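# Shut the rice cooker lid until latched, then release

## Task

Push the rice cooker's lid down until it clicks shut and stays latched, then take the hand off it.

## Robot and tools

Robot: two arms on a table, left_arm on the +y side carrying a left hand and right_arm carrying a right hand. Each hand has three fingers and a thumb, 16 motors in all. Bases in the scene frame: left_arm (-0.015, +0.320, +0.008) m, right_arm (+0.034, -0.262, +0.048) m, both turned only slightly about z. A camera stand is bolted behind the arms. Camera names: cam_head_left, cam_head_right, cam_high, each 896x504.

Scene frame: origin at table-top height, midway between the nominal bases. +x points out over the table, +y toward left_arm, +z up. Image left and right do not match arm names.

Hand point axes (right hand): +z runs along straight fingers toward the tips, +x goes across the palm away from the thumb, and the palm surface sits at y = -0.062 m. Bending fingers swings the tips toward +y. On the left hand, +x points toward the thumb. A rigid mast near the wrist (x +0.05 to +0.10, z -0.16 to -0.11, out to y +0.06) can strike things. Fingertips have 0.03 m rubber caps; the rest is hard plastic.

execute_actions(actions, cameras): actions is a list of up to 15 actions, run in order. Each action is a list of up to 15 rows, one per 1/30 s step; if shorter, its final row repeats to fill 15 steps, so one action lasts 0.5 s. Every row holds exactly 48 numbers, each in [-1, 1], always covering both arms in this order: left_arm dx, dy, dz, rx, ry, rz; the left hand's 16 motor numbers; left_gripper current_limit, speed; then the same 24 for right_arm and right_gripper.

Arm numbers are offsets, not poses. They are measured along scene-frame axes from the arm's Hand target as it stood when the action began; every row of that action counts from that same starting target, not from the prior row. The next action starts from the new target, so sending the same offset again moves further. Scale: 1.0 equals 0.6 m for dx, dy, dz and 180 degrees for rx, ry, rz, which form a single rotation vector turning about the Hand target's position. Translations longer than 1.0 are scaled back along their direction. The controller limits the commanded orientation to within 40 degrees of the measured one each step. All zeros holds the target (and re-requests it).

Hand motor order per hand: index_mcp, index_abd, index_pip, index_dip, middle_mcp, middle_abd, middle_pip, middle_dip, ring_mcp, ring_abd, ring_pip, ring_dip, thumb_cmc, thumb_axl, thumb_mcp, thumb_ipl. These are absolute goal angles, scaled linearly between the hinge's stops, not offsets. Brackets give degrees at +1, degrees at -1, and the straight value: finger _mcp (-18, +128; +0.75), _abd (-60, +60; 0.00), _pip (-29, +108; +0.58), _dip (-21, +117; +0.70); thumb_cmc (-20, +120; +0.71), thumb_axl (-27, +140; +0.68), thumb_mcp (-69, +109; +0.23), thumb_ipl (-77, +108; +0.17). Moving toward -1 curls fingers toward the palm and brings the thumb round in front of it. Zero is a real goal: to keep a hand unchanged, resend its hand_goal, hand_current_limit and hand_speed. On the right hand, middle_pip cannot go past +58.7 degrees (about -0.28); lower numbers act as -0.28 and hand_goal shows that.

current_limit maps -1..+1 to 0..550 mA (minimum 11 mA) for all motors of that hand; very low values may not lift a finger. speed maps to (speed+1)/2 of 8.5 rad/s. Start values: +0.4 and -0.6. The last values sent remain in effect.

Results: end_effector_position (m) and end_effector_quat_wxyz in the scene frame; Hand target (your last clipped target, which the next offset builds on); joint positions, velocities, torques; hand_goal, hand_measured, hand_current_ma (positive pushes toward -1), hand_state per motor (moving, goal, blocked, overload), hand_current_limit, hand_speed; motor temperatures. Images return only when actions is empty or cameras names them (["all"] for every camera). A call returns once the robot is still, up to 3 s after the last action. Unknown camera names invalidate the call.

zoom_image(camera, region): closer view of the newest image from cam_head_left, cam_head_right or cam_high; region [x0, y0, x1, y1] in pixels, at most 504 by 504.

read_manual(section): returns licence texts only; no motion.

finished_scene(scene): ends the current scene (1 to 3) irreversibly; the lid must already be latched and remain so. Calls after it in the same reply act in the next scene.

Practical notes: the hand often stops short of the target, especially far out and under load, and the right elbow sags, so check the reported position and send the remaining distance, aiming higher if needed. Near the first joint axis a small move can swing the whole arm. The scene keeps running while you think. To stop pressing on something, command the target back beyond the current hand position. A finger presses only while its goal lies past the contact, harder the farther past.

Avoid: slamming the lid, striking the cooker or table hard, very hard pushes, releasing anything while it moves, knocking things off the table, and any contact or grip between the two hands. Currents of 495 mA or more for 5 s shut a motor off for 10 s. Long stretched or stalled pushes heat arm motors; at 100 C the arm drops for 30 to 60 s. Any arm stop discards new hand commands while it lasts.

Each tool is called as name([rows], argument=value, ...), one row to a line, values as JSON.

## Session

execute_actions(actions=[])

Scene clock: 0.00 s.
left_arm: end_effector_position=(+0.6469, +0.1217, +0.3335) hand_goal=(+0.754, +0.000, +0.576, +0.696, +0.754, +0.000, +0.576, +0.696, +0.754, +0.000, +0.576, +0.696, +0.714, +0.678, +0.226, +0.168) hand_measured=(+0.754, +0.000, +0.576, +0.696, +0.754, +0.000, +0.576, +0.696, +0.754, +0.000, +0.576, +0.696, +0.714, +0.678, +0.226, +0.168) hand_current_ma=(+0, +0, +0, +0, +0, +0, +0, +0, +0, +0, +0, +0, +0, +0, +0, +0) hand_state=(goal, goal, goal, goal, goal, goal, goal, goal, goal, goal, goal, goal, goal, goal, goal, goal) hand_current_limit=0.40 hand_speed=-0.60 end_effector_quat_wxyz=(+0.659, +0.037, +0.665, -0.350) | right_arm: end_effector_position=(+0.6851, -0.3197, +0.1736) hand_goal=(+0.754, +0.000, +0.576, +0.696, +0.754, +0.000, +0.576, +0.696, +0.754, +0.000, +0.576, +0.696, +0.714, +0.678, +0.226, +0.168) hand_measured=(+0.754, +0.000, +0.576, +0.696, +0.754, +0.000, +0.576, +0.696, +0.754, +0.000, +0.576, +0.696, +0.714, +0.678, +0.226, +0.168) hand_current_ma=(+0, +0, +0, +0, +0, +0, +0, +0, +0, +0, +0, +0, +0, +0, +0, +0) hand_state=(goal, goal, goal, goal, goal, goal, goal, goal, goal, goal, goal, goal, goal, goal, goal, goal) hand_current_limit=0.40 hand_speed=-0.60 end_effector_quat_wxyz=(-0.023, +0.168, +0.905, +0.391)
Joint positions: left_arm=[-0.343 1.544 1.118 0.543 0.212 -2.027] | right_arm=[-0.423 2.177 1.799 -1.441 -0.774 -1.677]
Joint velocities: within noise
Joint torques (N m): no reading
Motor temperatures (°C): left_arm=[25 27 33 25 23 25] | right_arm=[30 26 36 26 22 24]
Heat: left arm: hottest elbow 33 °C; right arm: hottest elbow 36 °C.
Hand target: left_arm +0.6524, +0.1248, +0.3665; +0.680, +0.039, +0.642, -0.351 | right_arm +0.6912, -0.3190, +0.1806; -0.015, +0.162, +0.906, +0.391

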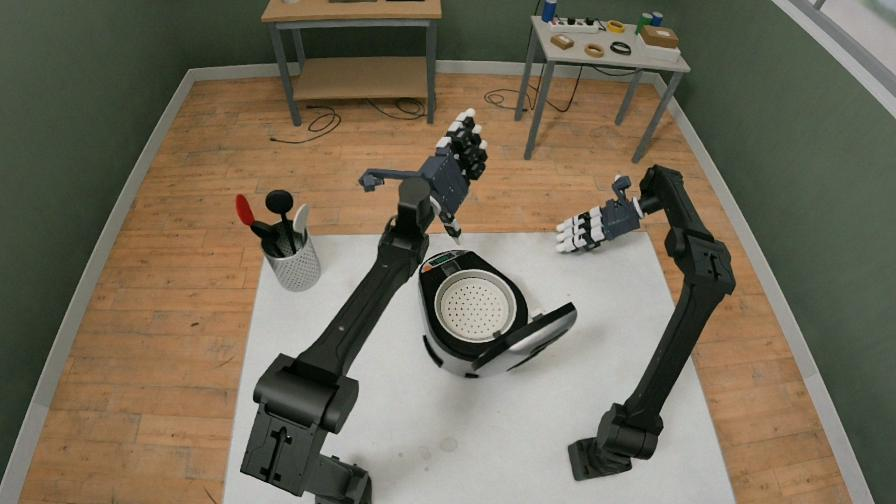

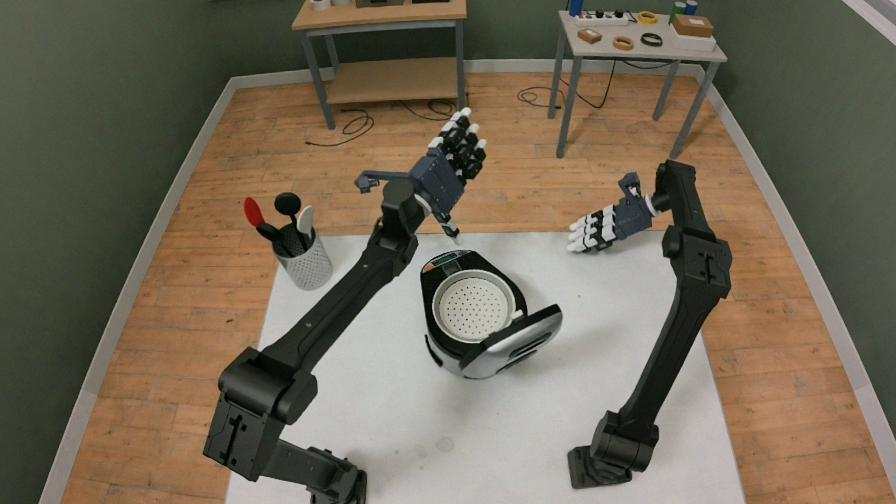

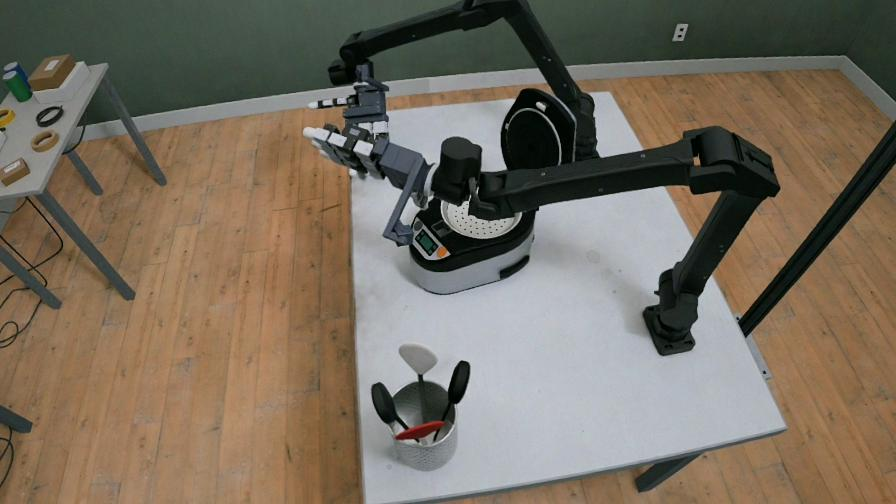

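execute_actions([
  [[-0.187,0.158,0.072,0.071,0.119,0,1,0,-1,0,1,0,-1,0,1,0,-1,0,0.71,0.68,0.23,0.17,0.4,-0.6,0,0,0,0,0,0,0.75,0,0.58,0.7,0.75,0,0.58,0.7,0.75,0,0.58,0.7,0.71,0.68,0.23,0.17,0.4,-0.6]],
  [[-0.2,0.1,0.033,0.071,0.119,0,1,0,-1,0,1,0,-1,0,1,0,-1,0,0.71,0.68,0.23,0.17,0.4,-0.6,0,0,0,0,0,0,0.75,0,0.58,0.7,0.75,0,0.58,0.7,0.75,0,0.58,0.7,0.71,0.68,0.23,0.17,0.4,-0.6]],
  [[-0.183,0.017,0,0.071,0.119,0,1,0,-1,0,1,0,-1,0,1,0,-1,0,0.71,0.68,0.23,0.17,0.4,-0.6,0,0,0,0,0,0,0.75,0,0.58,0.7,0.75,0,0.58,0.7,0.75,0,0.58,0.7,0.71,0.68,0.23,0.17,0.4,-0.6]],
  [[-0.167,-0.05,-0.017,0.071,0.119,0,1,0,-1,0,1,0,-1,0,1,0,-1,0,0.71,0.68,0.23,0.17,0.4,-0.6,0,0,0,0,0,0,0.75,0,0.58,0.7,0.75,0,0.58,0.7,0.75,0,0.58,0.7,0.71,0.68,0.23,0.17,0.4,-0.6]],
  [[-0.15,-0.133,0,0,0,-0.1,1,0,-1,0,1,0,-1,0,1,0,-1,0,0.71,0.68,0.23,0.17,0.4,-0.6,0,0,0,0,0,0,0.75,0,0.58,0.7,0.75,0,0.58,0.7,0.75,0,0.58,0.7,0.71,0.68,0.23,0.17,0.4,-0.6]],
], cameras=["all"])

Scene clock: 170.93 s.
left_arm: end_effector_position=(+0.1238, +0.1813, +0.4065) hand_goal=(+1.000, +0.000, -1.000, +0.000, +1.000, +0.000, -1.000, +0.000, +1.000, +0.000, -1.000, +0.000, +0.710, +0.680, +0.230, +0.170) hand_measured=(+0.998, +0.002, -0.992, +0.004, +0.998, +0.002, -0.992, +0.004, +0.998, +0.002, -0.992, +0.004, +0.708, +0.678, +0.228, +0.168) hand_current_ma=(-12, +11, +36, +17, -14, +12, +37, +15, -11, +11, +35, +15, -8, -12, -17, -13) hand_state=(goal, goal, goal, goal, goal, goal, goal, goal, goal, goal, goal, goal, goal, goal, goal, goal) hand_current_limit=0.40 hand_speed=-0.60 end_effector_quat_wxyz=(+0.141, +0.274, +0.937, -0.166) | right_arm: end_effector_position=(+0.6851, -0.3197, +0.1736) hand_goal=(+0.750, +0.000, +0.580, +0.700, +0.750, +0.000, +0.580, +0.700, +0.750, +0.000, +0.580, +0.700, +0.710, +0.680, +0.230, +0.170) hand_measured=(+0.758, +0.000, +0.578, +0.698, +0.758, +0.000, +0.578, +0.698, +0.758, +0.000, +0.578, +0.698, +0.718, +0.678, +0.226, +0.168) hand_current_ma=(+18, +0, -2, -4, +19, +0, -2, -5, +20, +0, -2, -5, +18, -5, -14, -6) hand_state=(goal, goal, goal, goal, goal, goal, goal, goal, goal, goal, goal, goal, goal, goal, goal, goal) hand_current_limit=0.40 hand_speed=-0.60 end_effector_quat_wxyz=(-0.023, +0.168, +0.905, +0.391)
Joint positions: left_arm=[-1.09 0.814 1.359 -1.678 0.031 -2.087] | right_arm=[-0.423 2.177 1.799 -1.441 -0.774 -1.677]
Joint torques (N m): left_arm=[-0.38 -0.67 8.94 0.95 0.06 -0.13] | right_arm=[0.09 -19.9 8.77 -0.29 -0.92 -0.24]
Motor temperatures (°C): left_arm=[25 31 45 25 23 25] | right_arm=[30 32 44 26 25 24]
Heat: left arm: hottest elbow 45 °C; right arm: hottest elbow 44 °C.
Hand target: left_arm +0.1202, +0.1800, +0.4193; +0.001, +0.216, +0.976, +0.000 | right_arm +0.6912, -0.3190, +0.1806; -0.015, +0.162, +0.906, +0.391
Off the commanded pose: left_arm 0.013 m, 26 deg | right_arm 0.009 m, 1 deg.
joint sent to its limit (left arm) — joint 4 (wrist pitch), lower limit; joint 6 (wrist roll), lower limit. The joint targets are off in position and orientation.

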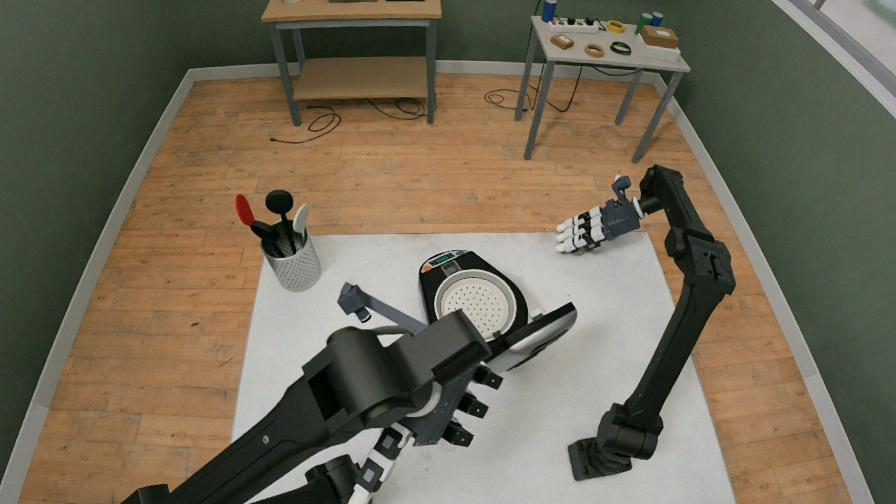

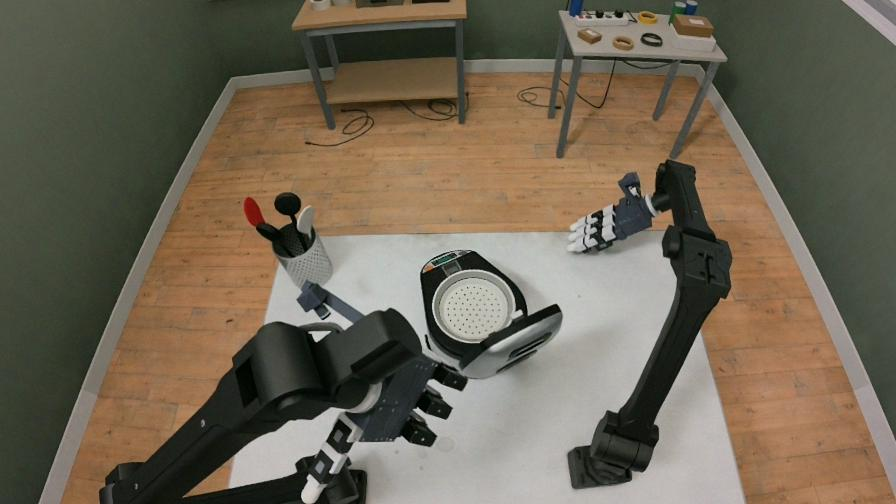

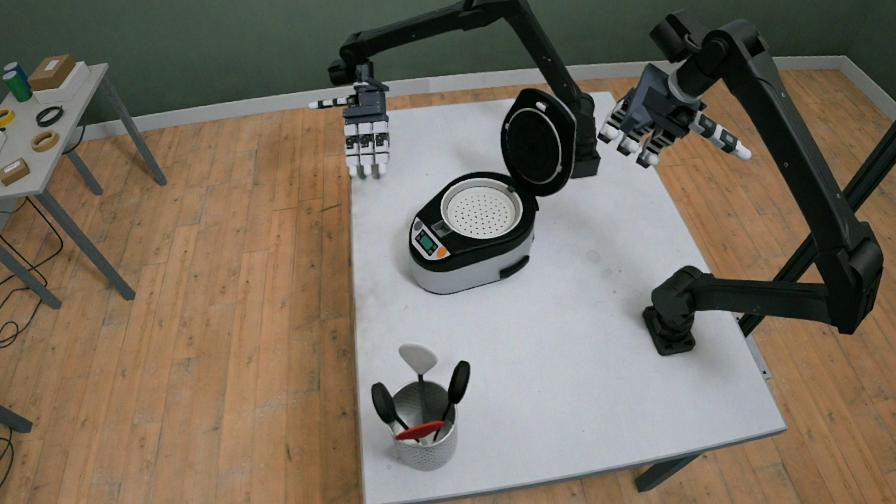

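execute_actions([
  [[-0.1,-0.183,-0.015,0,0,-0.1,1,0,-1,0,1,0,-1,0,1,0,-1,0,0.71,0.68,0.23,0.17,0.4,-0.6,0,0,0,0,0,0,0.75,0,0.58,0.7,0.75,0,0.58,0.7,0.75,0,0.58,0.7,0.71,0.68,0.23,0.17,0.4,-0.6]],
  [[0.067,-0.167,0,0,0,-0.1,1,0,-1,0,1,0,-1,0,1,0,-1,0,0.71,0.68,0.23,0.17,0.4,-0.6,0,0,0,0,0,0,0.75,0,0.58,0.7,0.75,0,0.58,0.7,0.75,0,0.58,0.7,0.71,0.68,0.23,0.17,0.4,-0.6]],
  [[0.162,-0.038,0,0,0,0,1,0,-1,0,1,0,-1,0,1,0,-1,0,0.71,0.68,0.23,0.17,0.4,-0.6,0,0,0,0,0,0,0.75,0,0.58,0.7,0.75,0,0.58,0.7,0.75,0,0.58,0.7,0.71,0.68,0.23,0.17,0.4,-0.6]],
], cameras=["all"])

Scene clock: 211.40 s.
left_arm: end_effector_position=(+0.1942, -0.0420, +0.3847) hand_goal=(+1.000, +0.000, -1.000, +0.000, +1.000, +0.000, -1.000, +0.000, +1.000, +0.000, -1.000, +0.000, +0.710, +0.680, +0.230, +0.170) hand_measured=(+0.998, +0.002, -0.992, +0.004, +0.998, +0.002, -0.992, +0.004, +0.998, +0.002, -0.994, +0.004, +0.708, +0.678, +0.226, +0.168) hand_current_ma=(-9, +11, +35, +17, -11, +11, +35, +15, -9, +11, +33, +15, -5, -12, -19, -13) hand_state=(goal, goal, goal, goal, goal, goal, goal, goal, goal, goal, goal, goal, goal, goal, goal, goal) hand_current_limit=0.40 hand_speed=-0.60 end_effector_quat_wxyz=(+0.081, +0.499, +0.862, -0.043) | right_arm: end_effector_position=(+0.6851, -0.3197, +0.1736) hand_goal=(+0.750, +0.000, +0.580, +0.700, +0.750, +0.000, +0.580, +0.700, +0.750, +0.000, +0.580, +0.700, +0.710, +0.680, +0.230, +0.170) hand_measured=(+0.758, +0.000, +0.578, +0.698, +0.758, +0.000, +0.578, +0.698, +0.758, +0.000, +0.578, +0.698, +0.718, +0.678, +0.226, +0.168) hand_current_ma=(+18, +0, -2, -4, +19, +0, -2, -5, +20, +0, -2, -5, +18, -5, -14, -6) hand_state=(goal, goal, goal, goal, goal, goal, goal, goal, goal, goal, goal, goal, goal, goal, goal, goal) hand_current_limit=0.40 hand_speed=-0.60 end_effector_quat_wxyz=(-0.023, +0.168, +0.905, +0.391)
Joint positions: left_arm=[-1.265 1.435 1.724 -1.681 -0.043 -1.77] | right_arm=[-0.423 2.177 1.799 -1.441 -0.774 -1.677]
Joint torques (N m): left_arm=[-0.44 -10.99 11.7 0.53 -0.26 0.12] | right_arm=[0.03 -20.01 8.75 -0.34 -0.92 -0.23]
Heat: left arm: hottest elbow 43 °C; right arm: hottest elbow 44 °C.
Hand target: left_arm +0.1976, -0.0528, +0.4103; +0.001, +0.507, +0.862, -0.001 | right_arm +0.6912, -0.3190, +0.1806; -0.015, +0.162, +0.906, +0.391
Off the commanded pose: left_arm 0.028 m, 10 deg | right_arm 0.009 m, 1 deg.
joint sent to its limit (left arm) — joint 4 (wrist pitch), lower limit. The joint targets are off in position and orientation.

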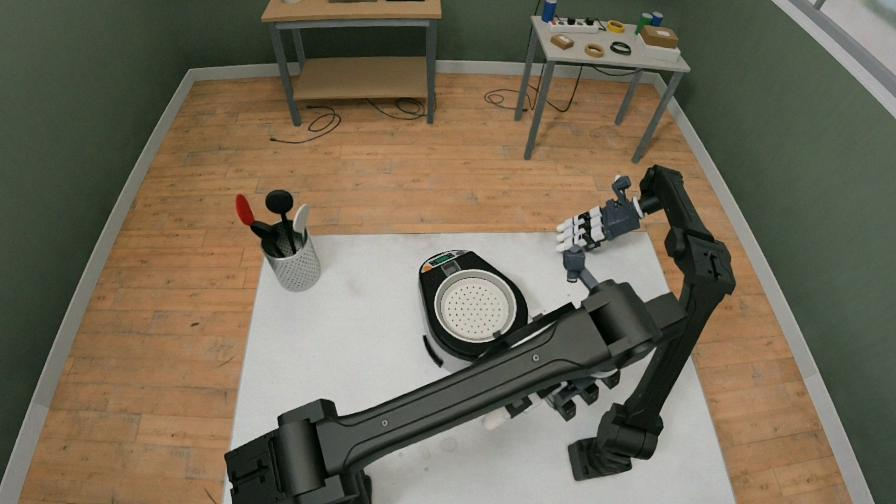

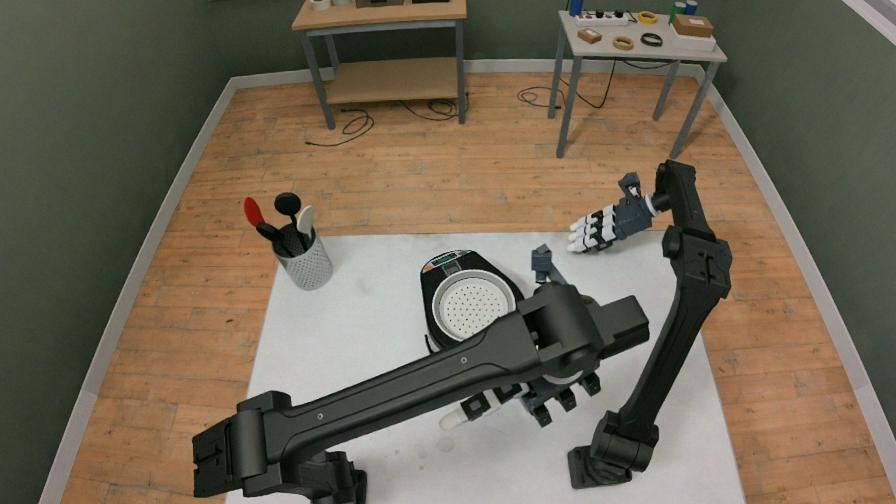

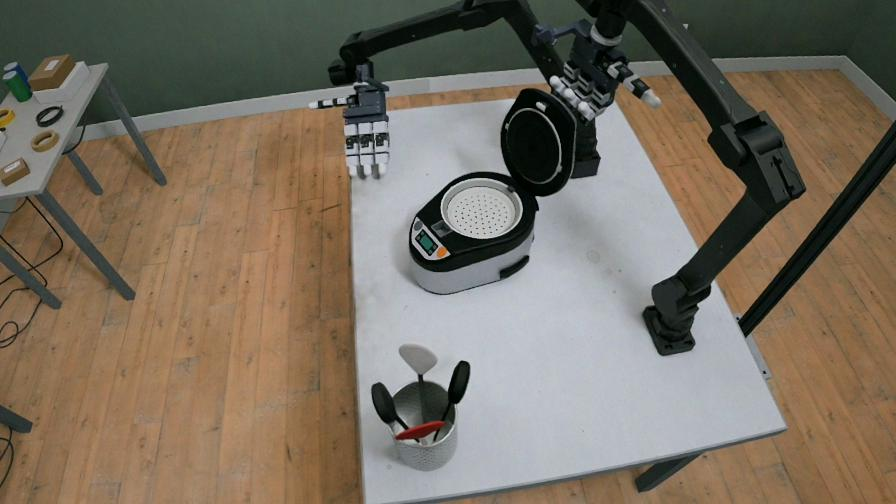

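execute_actions([
  [[0.09,0.112,0.025,0,0,0,1,0,-1,0,1,0,-1,0,1,0,-1,0,0.71,0.68,0.23,0.17,0.4,-0.6,0,0,0,0,0,0,0.75,0,0.58,0.7,0.75,0,0.58,0.7,0.75,0,0.58,0.7,0.71,0.68,0.23,0.17,0.4,-0.6]],
  [[0.115,0.068,0.012,0,0,0,1,0,-1,0,1,0,-1,0,1,0,-1,0,0.71,0.68,0.23,0.17,0.4,-0.6,0,0,0,0,0,0,0.75,0,0.58,0.7,0.75,0,0.58,0.7,0.75,0,0.58,0.7,0.71,0.68,0.23,0.17,0.4,-0.6]],
  [[0.078,0.047,-0.037,0,0,0,1,0,-1,0,1,0,-1,0,1,0,-1,0,0.71,0.68,0.23,0.17,0.4,-0.6,0,0,0,0,0,0,0.75,0,0.58,0.7,0.75,0,0.58,0.7,0.75,0,0.58,0.7,0.71,0.68,0.23,0.17,0.4,-0.6]],
], cameras=["all"])

Scene clock: 246.03 s.
left_arm: end_effector_position=(+0.3612, +0.0831, +0.4097) hand_goal=(+1.000, +0.000, -1.000, +0.000, +1.000, +0.000, -1.000, +0.000, +1.000, +0.000, -1.000, +0.000, +0.710, +0.680, +0.230, +0.170) hand_measured=(+1.000, +0.002, -0.992, +0.004, +1.000, +0.002, -1.000, -0.002, +1.000, +0.002, -0.994, +0.004, +0.710, +0.678, +0.226, +0.168) hand_current_ma=(-1, +11, +34, +16, -1, +6, -1, -12, -2, +11, +33, +15, +1, -12, -19, -13) hand_state=(goal, goal, goal, goal, goal, goal, goal, goal, goal, goal, goal, goal, goal, goal, goal, goal) hand_current_limit=0.40 hand_speed=-0.60 end_effector_quat_wxyz=(+0.111, +0.501, +0.858, -0.010) | right_arm: end_effector_position=(+0.6851, -0.3197, +0.1736) hand_goal=(+0.750, +0.000, +0.580, +0.700, +0.750, +0.000, +0.580, +0.700, +0.750, +0.000, +0.580, +0.700, +0.710, +0.680, +0.230, +0.170) hand_measured=(+0.758, +0.000, +0.578, +0.698, +0.758, +0.000, +0.578, +0.698, +0.758, +0.000, +0.578, +0.698, +0.718, +0.678, +0.226, +0.168) hand_current_ma=(+18, +0, -2, -4, +19, +0, -2, -5, +20, +0, -2, -5, +18, -5, -14, -6) hand_state=(goal, goal, goal, goal, goal, goal, goal, goal, goal, goal, goal, goal, goal, goal, goal, goal) hand_current_limit=0.40 hand_speed=-0.60 end_effector_quat_wxyz=(-0.023, +0.168, +0.905, +0.391)
Joint positions: left_arm=[-0.785 1.382 1.714 -1.681 -0.034 -1.282] | right_arm=[-0.423 2.177 1.799 -1.441 -0.774 -1.677]
Joint torques (N m): left_arm=[0.62 -9.05 7.45 0.66 -0.31 0.15] | right_arm=[-0.03 -19.9 8.75 -0.32 -0.93 -0.23]
Heat: left arm: hottest elbow 44 °C; right arm: hottest elbow 44 °C.
Hand target: left_arm +0.3674, +0.0834, +0.4103; +0.001, +0.507, +0.862, -0.001 | right_arm +0.6912, -0.3190, +0.1806; -0.015, +0.162, +0.906, +0.391
Off the commanded pose: left_arm 0.006 m, 13 deg | right_arm 0.009 m, 1 deg.
joint sent to its limit (left arm) — joint 4 (wrist pitch), lower limit. The joint targets are off in position and orientation.

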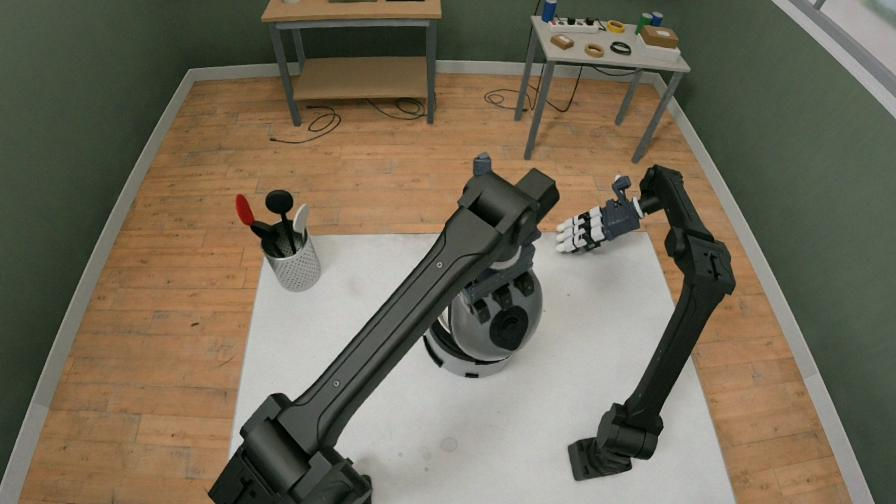

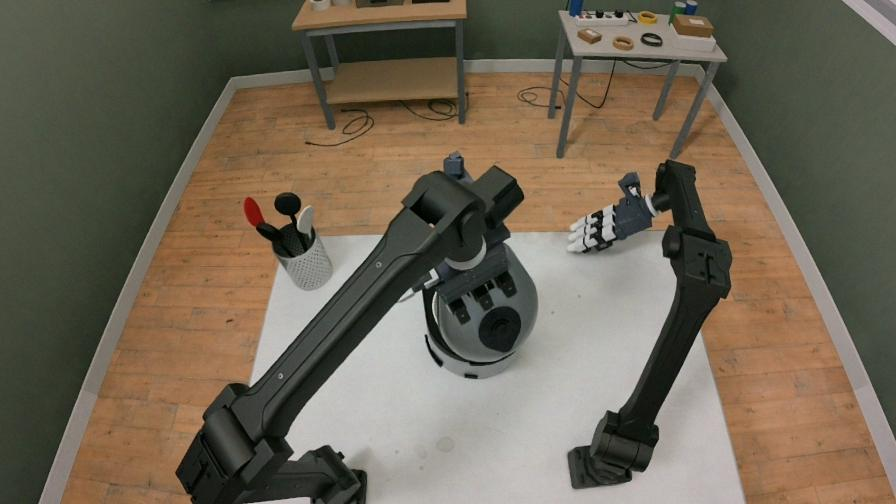

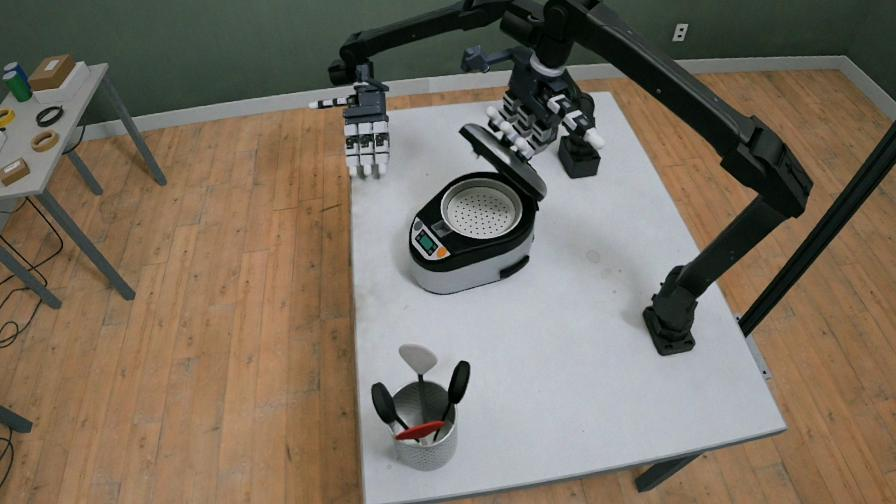

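execute_actions([
  [[0.058,0.033,-0.092,0,0,0,1,0,-1,0,1,0,-1,0,1,0,-1,0,0.71,0.68,0.23,0.17,0.4,-0.6,0,0,0,0,0,0,0.75,0,0.58,0.7,0.75,0,0.58,0.7,0.75,0,0.58,0.7,0.71,0.68,0.23,0.17,0.4,-0.6]],
  [[0.036,0.022,-0.1,0,0,0,1,0,-1,0,1,0,-1,0,1,0,-1,0,0.71,0.68,0.23,0.17,0.4,-0.6,0,0,0,0,0,0,0.75,0,0.58,0.7,0.75,0,0.58,0.7,0.75,0,0.58,0.7,0.71,0.68,0.23,0.17,0.4,-0.6]],
  [[0.022,0.013,-0.083,0,0,0,1,0,-1,0,1,0,-1,0,1,0,-1,0,0.71,0.68,0.23,0.17,0.4,-0.6,0,0,0,0,0,0,0.75,0,0.58,0.7,0.75,0,0.58,0.7,0.75,0,0.58,0.7,0.71,0.68,0.23,0.17,0.4,-0.6]],
  [[0.05,0.03,0.01,0,0,0,1,0,-1,0,1,0,-1,0,1,0,-1,0,0.71,0.68,0.23,0.17,0.4,-0.6,0,0,0,0,0,0,0.75,0,0.58,0.7,0.75,0,0.58,0.7,0.75,0,0.58,0.7,0.71,0.68,0.23,0.17,0.4,-0.6]],
  [[0,0,-0.06,0,0,0,1,0,-1,0,1,0,-1,0,1,0,-1,0,0.71,0.68,0.23,0.17,0.4,-0.6,0,0,0,0,0,0,0.75,0,0.58,0.7,0.75,0,0.58,0.7,0.75,0,0.58,0.7,0.71,0.68,0.23,0.17,0.4,-0.6]],
], cameras=["all"])

zoom_image(camera="cam_high", region=[390, 130, 570, 310])

Scene clock: 267.27 s.
left_arm: end_effector_position=(+0.4544, +0.1375, +0.2604) hand_goal=(+1.000, +0.000, -1.000, +0.000, +1.000, +0.000, -1.000, +0.000, +1.000, +0.000, -1.000, +0.000, +0.710, +0.680, +0.230, +0.170) hand_measured=(+1.000, +0.002, -0.992, +0.004, +1.000, +0.014, -1.000, -0.002, +0.998, +0.002, -1.000, +0.004, +0.710, +0.678, +0.226, +0.168) hand_current_ma=(-1, +11, +34, +16, +0, +54, -1, -12, -12, +12, +0, +15, -2, -12, -21, -13) hand_state=(goal, goal, goal, goal, goal, goal, goal, goal, goal, goal, goal, goal, goal, goal, goal, goal) hand_current_limit=0.40 hand_speed=-0.60 end_effector_quat_wxyz=(+0.030, +0.507, +0.861, -0.003) | right_arm: end_effector_position=(+0.6851, -0.3197, +0.1736) hand_goal=(+0.750, +0.000, +0.580, +0.700, +0.750, +0.000, +0.580, +0.700, +0.750, +0.000, +0.580, +0.700, +0.710, +0.680, +0.230, +0.170) hand_measured=(+0.758, +0.000, +0.578, +0.698, +0.758, +0.000, +0.578, +0.698, +0.758, +0.000, +0.578, +0.698, +0.718, +0.678, +0.226, +0.168) hand_current_ma=(+18, +0, -2, -4, +19, +0, -2, -5, +20, +0, -2, -5, +18, -5, -14, -6) hand_state=(goal, goal, goal, goal, goal, goal, goal, goal, goal, goal, goal, goal, goal, goal, goal, goal) hand_current_limit=0.40 hand_speed=-0.60 end_effector_quat_wxyz=(-0.023, +0.168, +0.905, +0.391)
Joint positions: left_arm=[-0.549 1.537 1.503 -1.477 0.006 -1.043] | right_arm=[-0.423 2.177 1.799 -1.441 -0.774 -1.677]
Joint torques (N m): left_arm=[2.14 -7.65 4.16 2.22 -0.17 0.13] | right_arm=[0.09 -20.07 8.76 -0.31 -0.93 -0.23]
Heat: left arm: hottest elbow 43 °C; right arm: hottest elbow 44 °C.
Hand target: left_arm +0.4670, +0.1422, +0.2153; +0.001, +0.507, +0.862, -0.001 | right_arm +0.6912, -0.3190, +0.1806; -0.015, +0.162, +0.906, +0.391
Off the commanded pose: left_arm 0.047 m, 3 deg | right_arm 0.009 m, 1 deg.

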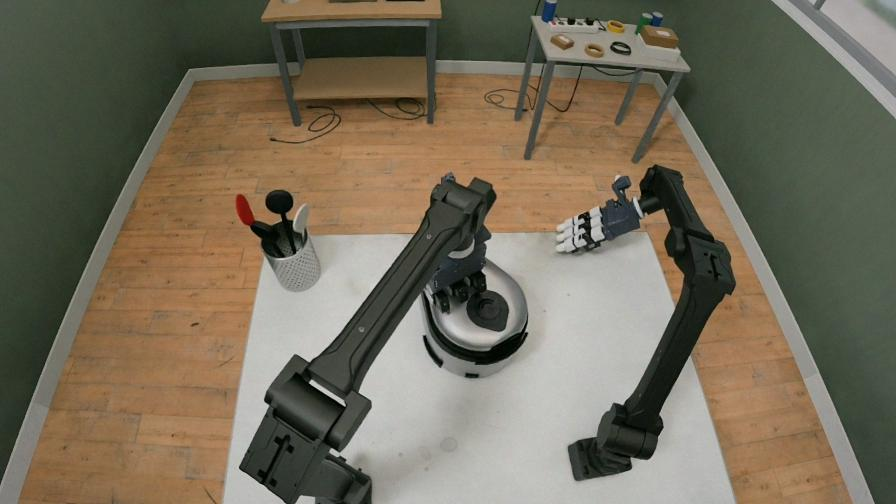

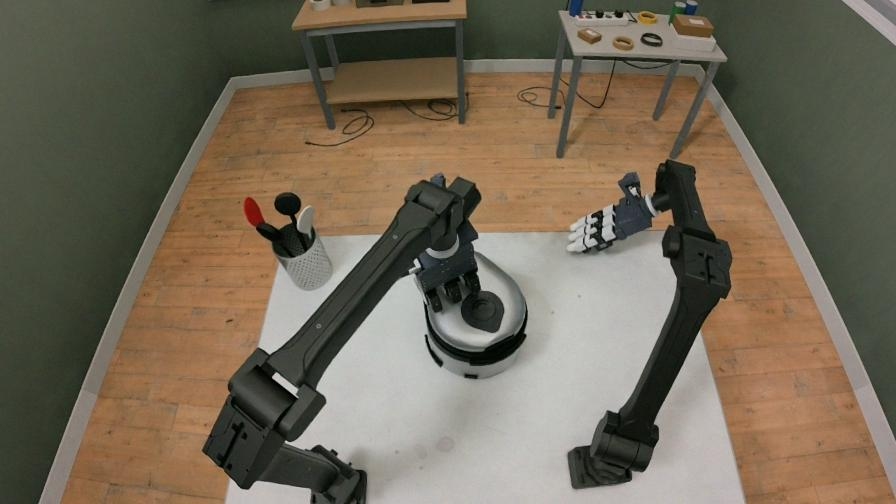

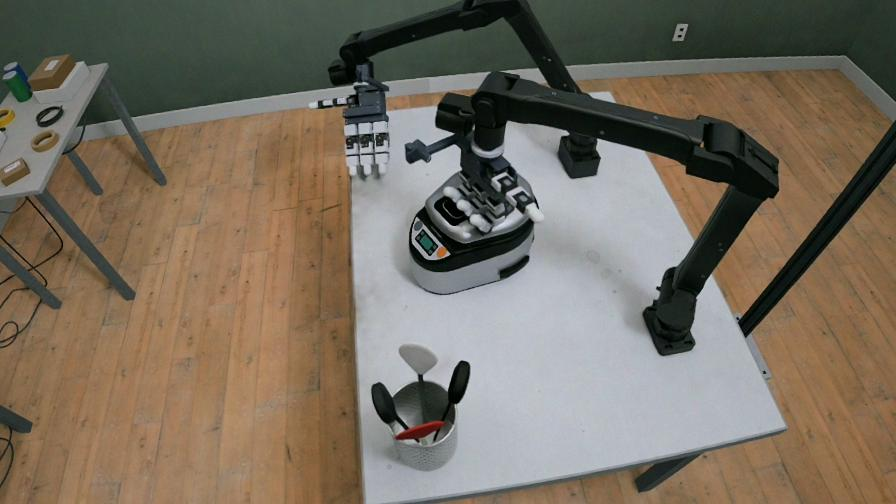

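Scaled by 2.800.

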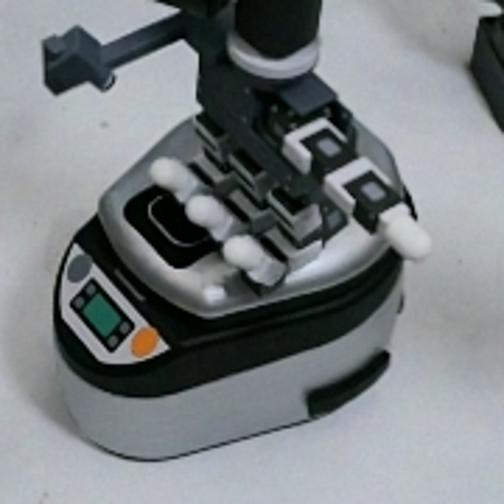

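execute_actions([
  [[0.06,0.012,0.04,0,0,0,1,0,-1,0,1,0,-1,0,1,0,-1,0,0.71,0.68,0.23,0.17,0.4,-0.6,0,0,0,0,0,0,0.75,0,0.58,0.7,0.75,0,0.58,0.7,0.75,0,0.58,0.7,0.71,0.68,0.23,0.17,0.4,-0.6]],
  [[0,0,-0.06,0,0,0,1,0,-1,0,1,0,-1,0,1,0,-1,0,0.71,0.68,0.23,0.17,0.4,-0.6,0,0,0,0,0,0,0.75,0,0.58,0.7,0.75,0,0.58,0.7,0.75,0,0.58,0.7,0.71,0.68,0.23,0.17,0.4,-0.6]],
  [[0,0,-0.06,0,0,0,1,0,-1,0,1,0,-1,0,1,0,-1,0,0.71,0.68,0.23,0.17,0.4,-0.6,0,0,0,0,0,0,0.75,0,0.58,0.7,0.75,0,0.58,0.7,0.75,0,0.58,0.7,0.71,0.68,0.23,0.17,0.4,-0.6]],
], cameras=["cam_high"])

zoom_image(camera="cam_high", region=[390, 130, 570, 310])

Scene clock: 283.90 s.
left_arm: end_effector_position=(+0.5038, +0.1564, +0.2514) hand_goal=(+1.000, +0.000, -1.000, +0.000, +1.000, +0.000, -1.000, +0.000, +1.000, +0.000, -1.000, +0.000, +0.710, +0.680, +0.230, +0.170) hand_measured=(+0.998, -0.002, -1.000, +0.004, +0.982, +0.008, -1.000, -0.002, +0.996, +0.004, -1.000, +0.004, +0.710, +0.678, +0.226, +0.168) hand_current_ma=(-14, -12, +0, +16, -93, +37, -2, -12, -15, +13, +0, +15, +0, -12, -24, -13) hand_state=(goal, goal, goal, goal, goal, goal, goal, goal, goal, goal, goal, goal, goal, goal, goal, goal) hand_current_limit=0.40 hand_speed=-0.60 end_effector_quat_wxyz=(+0.082, +0.494, +0.866, +0.011) | right_arm: end_effector_position=(+0.6851, -0.3197, +0.1736) hand_goal=(+0.750, +0.000, +0.580, +0.700, +0.750, +0.000, +0.580, +0.700, +0.750, +0.000, +0.580, +0.700, +0.710, +0.680, +0.230, +0.170) hand_measured=(+0.758, +0.000, +0.578, +0.698, +0.758, +0.000, +0.578, +0.698, +0.758, +0.000, +0.578, +0.698, +0.718, +0.678, +0.226, +0.168) hand_current_ma=(+18, +0, -2, -4, +19, +0, -2, -5, +20, +0, -2, -5, +18, -5, -14, -6) hand_state=(goal, goal, goal, goal, goal, goal, goal, goal, goal, goal, goal, goal, goal, goal, goal, goal) hand_current_limit=0.40 hand_speed=-0.60 end_effector_quat_wxyz=(-0.023, +0.168, +0.905, +0.391)
Joint positions: left_arm=[-0.475 1.569 1.497 -1.335 -0.014 -0.995] | right_arm=[-0.423 2.177 1.799 -1.441 -0.774 -1.677]
Joint torques (N m): left_arm=[0.56 -5.01 3.23 0.87 0.32 0.12] | right_arm=[-0.15 -19.9 8.76 -0.29 -0.92 -0.23]
Heat: left arm: hottest elbow 41 °C; right arm: hottest elbow 44 °C.
Hand target: left_arm +0.5030, +0.1494, +0.1673; +0.001, +0.507, +0.862, -0.001 | right_arm +0.6912, -0.3190, +0.1806; -0.015, +0.162, +0.906, +0.391
Off the commanded pose: left_arm 0.084 m, 9 deg | right_arm 0.009 m, 1 deg.
Images, in order (width x height): cam_high 896x504.

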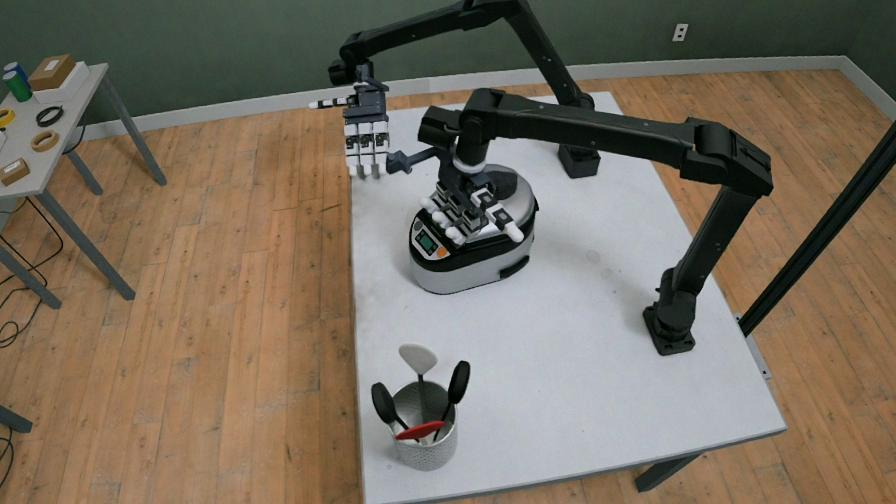

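Scaled by 2.800.

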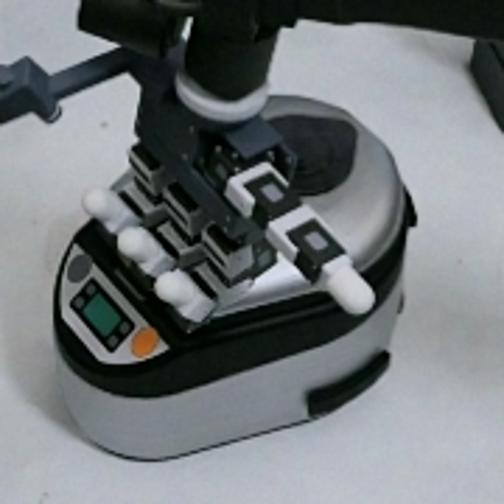

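execute_actions([
  [[0,0,0.14,0,0,0,1,0,-1,0,1,0,-1,0,1,0,-1,0,0.71,0.68,0.23,0.17,0.4,-0.6,0,0,0,0,0,0,0.75,0,0.58,0.7,0.75,0,0.58,0.7,0.75,0,0.58,0.7,0.71,0.68,0.23,0.17,0.4,-0.6]],
  [[0,0,0.2,0,0,0,1,0,-1,0,1,0,-1,0,1,0,-1,0,0.71,0.68,0.23,0.17,0.4,-0.6,0,0,0,0,0,0,0.75,0,0.58,0.7,0.75,0,0.58,0.7,0.75,0,0.58,0.7,0.71,0.68,0.23,0.17,0.4,-0.6]],
], cameras=["cam_high","cam_head_right"])

zoom_image(camera="cam_high", region=[390, 130, 570, 310])

Scene clock: 299.53 s.
left_arm: end_effector_position=(+0.4953, +0.1548, +0.3393) hand_goal=(+1.000, +0.000, -1.000, +0.000, +1.000, +0.000, -1.000, +0.000, +1.000, +0.000, -1.000, +0.000, +0.710, +0.680, +0.230, +0.170) hand_measured=(+0.998, -0.002, -1.000, +0.004, +0.996, -0.002, -1.000, -0.002, +0.996, +0.002, -1.000, +0.004, +0.710, +0.678, +0.226, +0.168) hand_current_ma=(-10, -11, +1, +16, -19, -12, +0, -12, -17, +6, +1, +15, +0, -12, -25, -13) hand_state=(goal, goal, goal, goal, goal, goal, goal, goal, goal, goal, goal, goal, goal, goal, goal, goal) hand_current_limit=0.40 hand_speed=-0.60 end_effector_quat_wxyz=(+0.038, +0.501, +0.865, +0.010) | right_arm: end_effector_position=(+0.6851, -0.3197, +0.1736) hand_goal=(+0.750, +0.000, +0.580, +0.700, +0.750, +0.000, +0.580, +0.700, +0.750, +0.000, +0.580, +0.700, +0.710, +0.680, +0.230, +0.170) hand_measured=(+0.758, +0.000, +0.578, +0.698, +0.758, +0.000, +0.578, +0.698, +0.758, +0.000, +0.578, +0.698, +0.718, +0.678, +0.226, +0.168) hand_current_ma=(+18, +0, -2, -4, +19, +0, -2, -5, +20, +0, -2, -5, +18, -5, -14, -6) hand_state=(goal, goal, goal, goal, goal, goal, goal, goal, goal, goal, goal, goal, goal, goal, goal, goal) hand_current_limit=0.40 hand_speed=-0.60 end_effector_quat_wxyz=(-0.023, +0.168, +0.905, +0.391)
Joint positions: left_arm=[-0.486 1.618 1.799 -1.675 -0.017 -0.994] | right_arm=[-0.423 2.177 1.799 -1.441 -0.774 -1.677]
Joint torques (N m): left_arm=[0.15 -14.51 11.45 0.09 -0.28 0.14] | right_arm=[-0.21 -19.96 8.75 -0.28 -0.92 -0.23]
Motor temperatures (°C): left_arm=[25 28 40 25 23 25] | right_arm=[30 34 44 26 25 24]
Heat: left arm: hottest elbow 40 °C; right arm: hottest elbow 44 °C.
Hand target: left_arm +0.5030, +0.1494, +0.3713; +0.001, +0.507, +0.862, -0.001 | right_arm +0.6912, -0.3190, +0.1806; -0.015, +0.162, +0.906, +0.391
Off the commanded pose: left_arm 0.033 m, 4 deg | right_arm 0.009 m, 1 deg.
joint sent to its limit (left arm) — joint 4 (wrist pitch), lower limit. The joint targets are off in position and orientation.
Images, in order (width x height): cam_head_right 896x504, cam_high 896x504.

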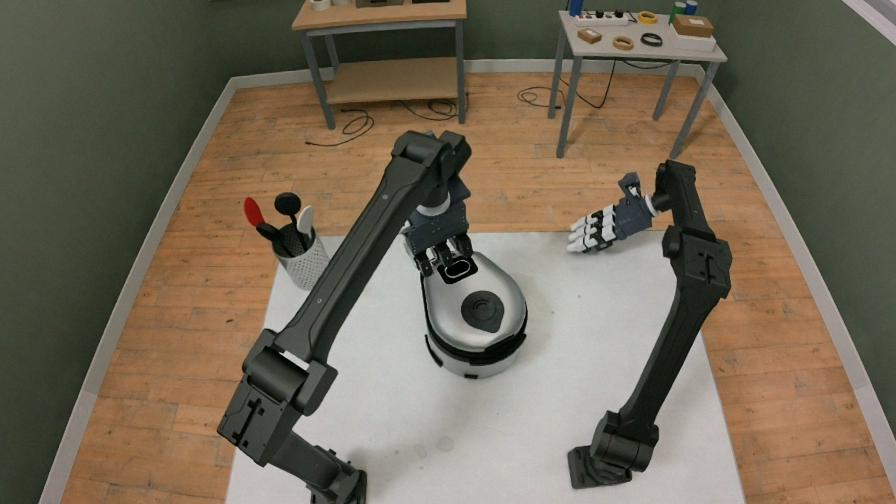

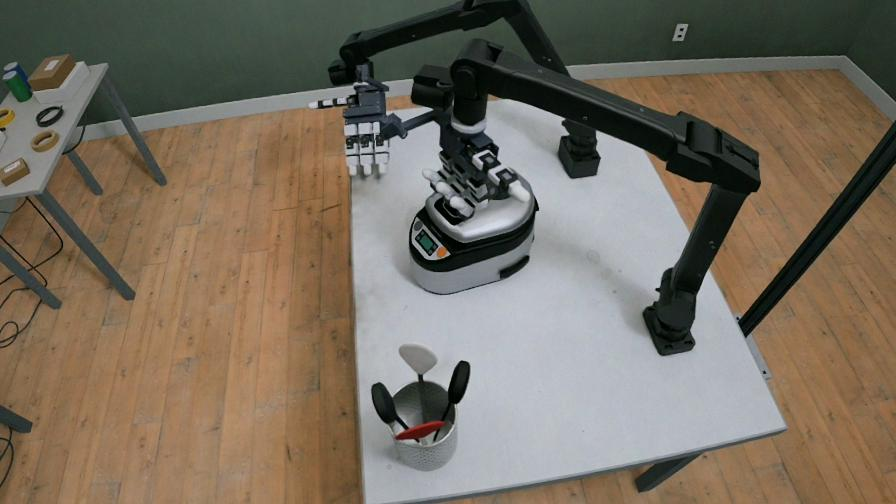

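Scaled by 2.800.

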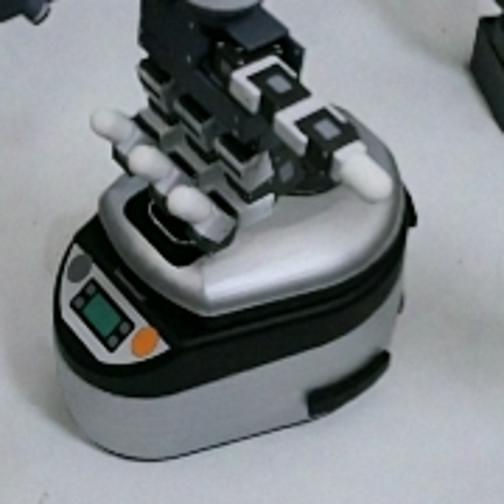

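zoom_image(camera="cam_high", region=[400, 180, 480, 260])

zoom_image(camera="cam_head_right", region=[400, 230, 540, 390])

Scaled by 6.300.

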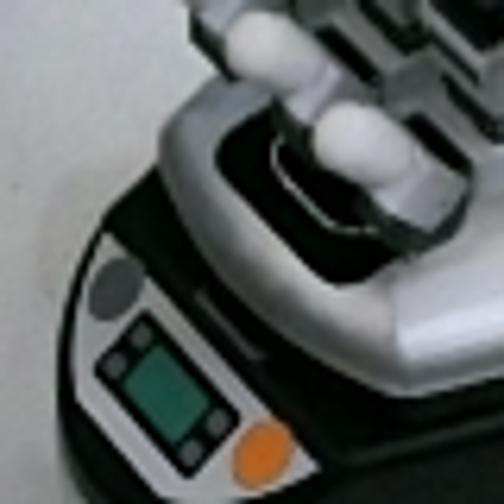

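Scaled by 3.150.

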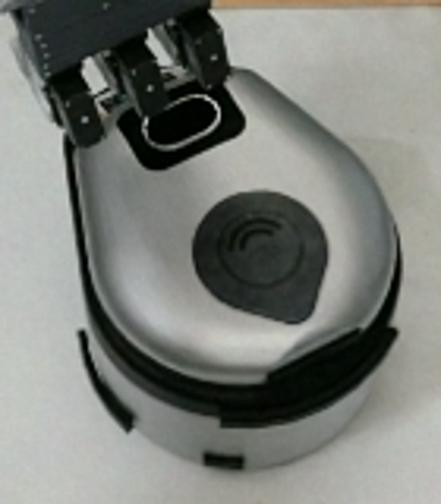

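finished_scene(scene=3)

The scene is finished: the task was done.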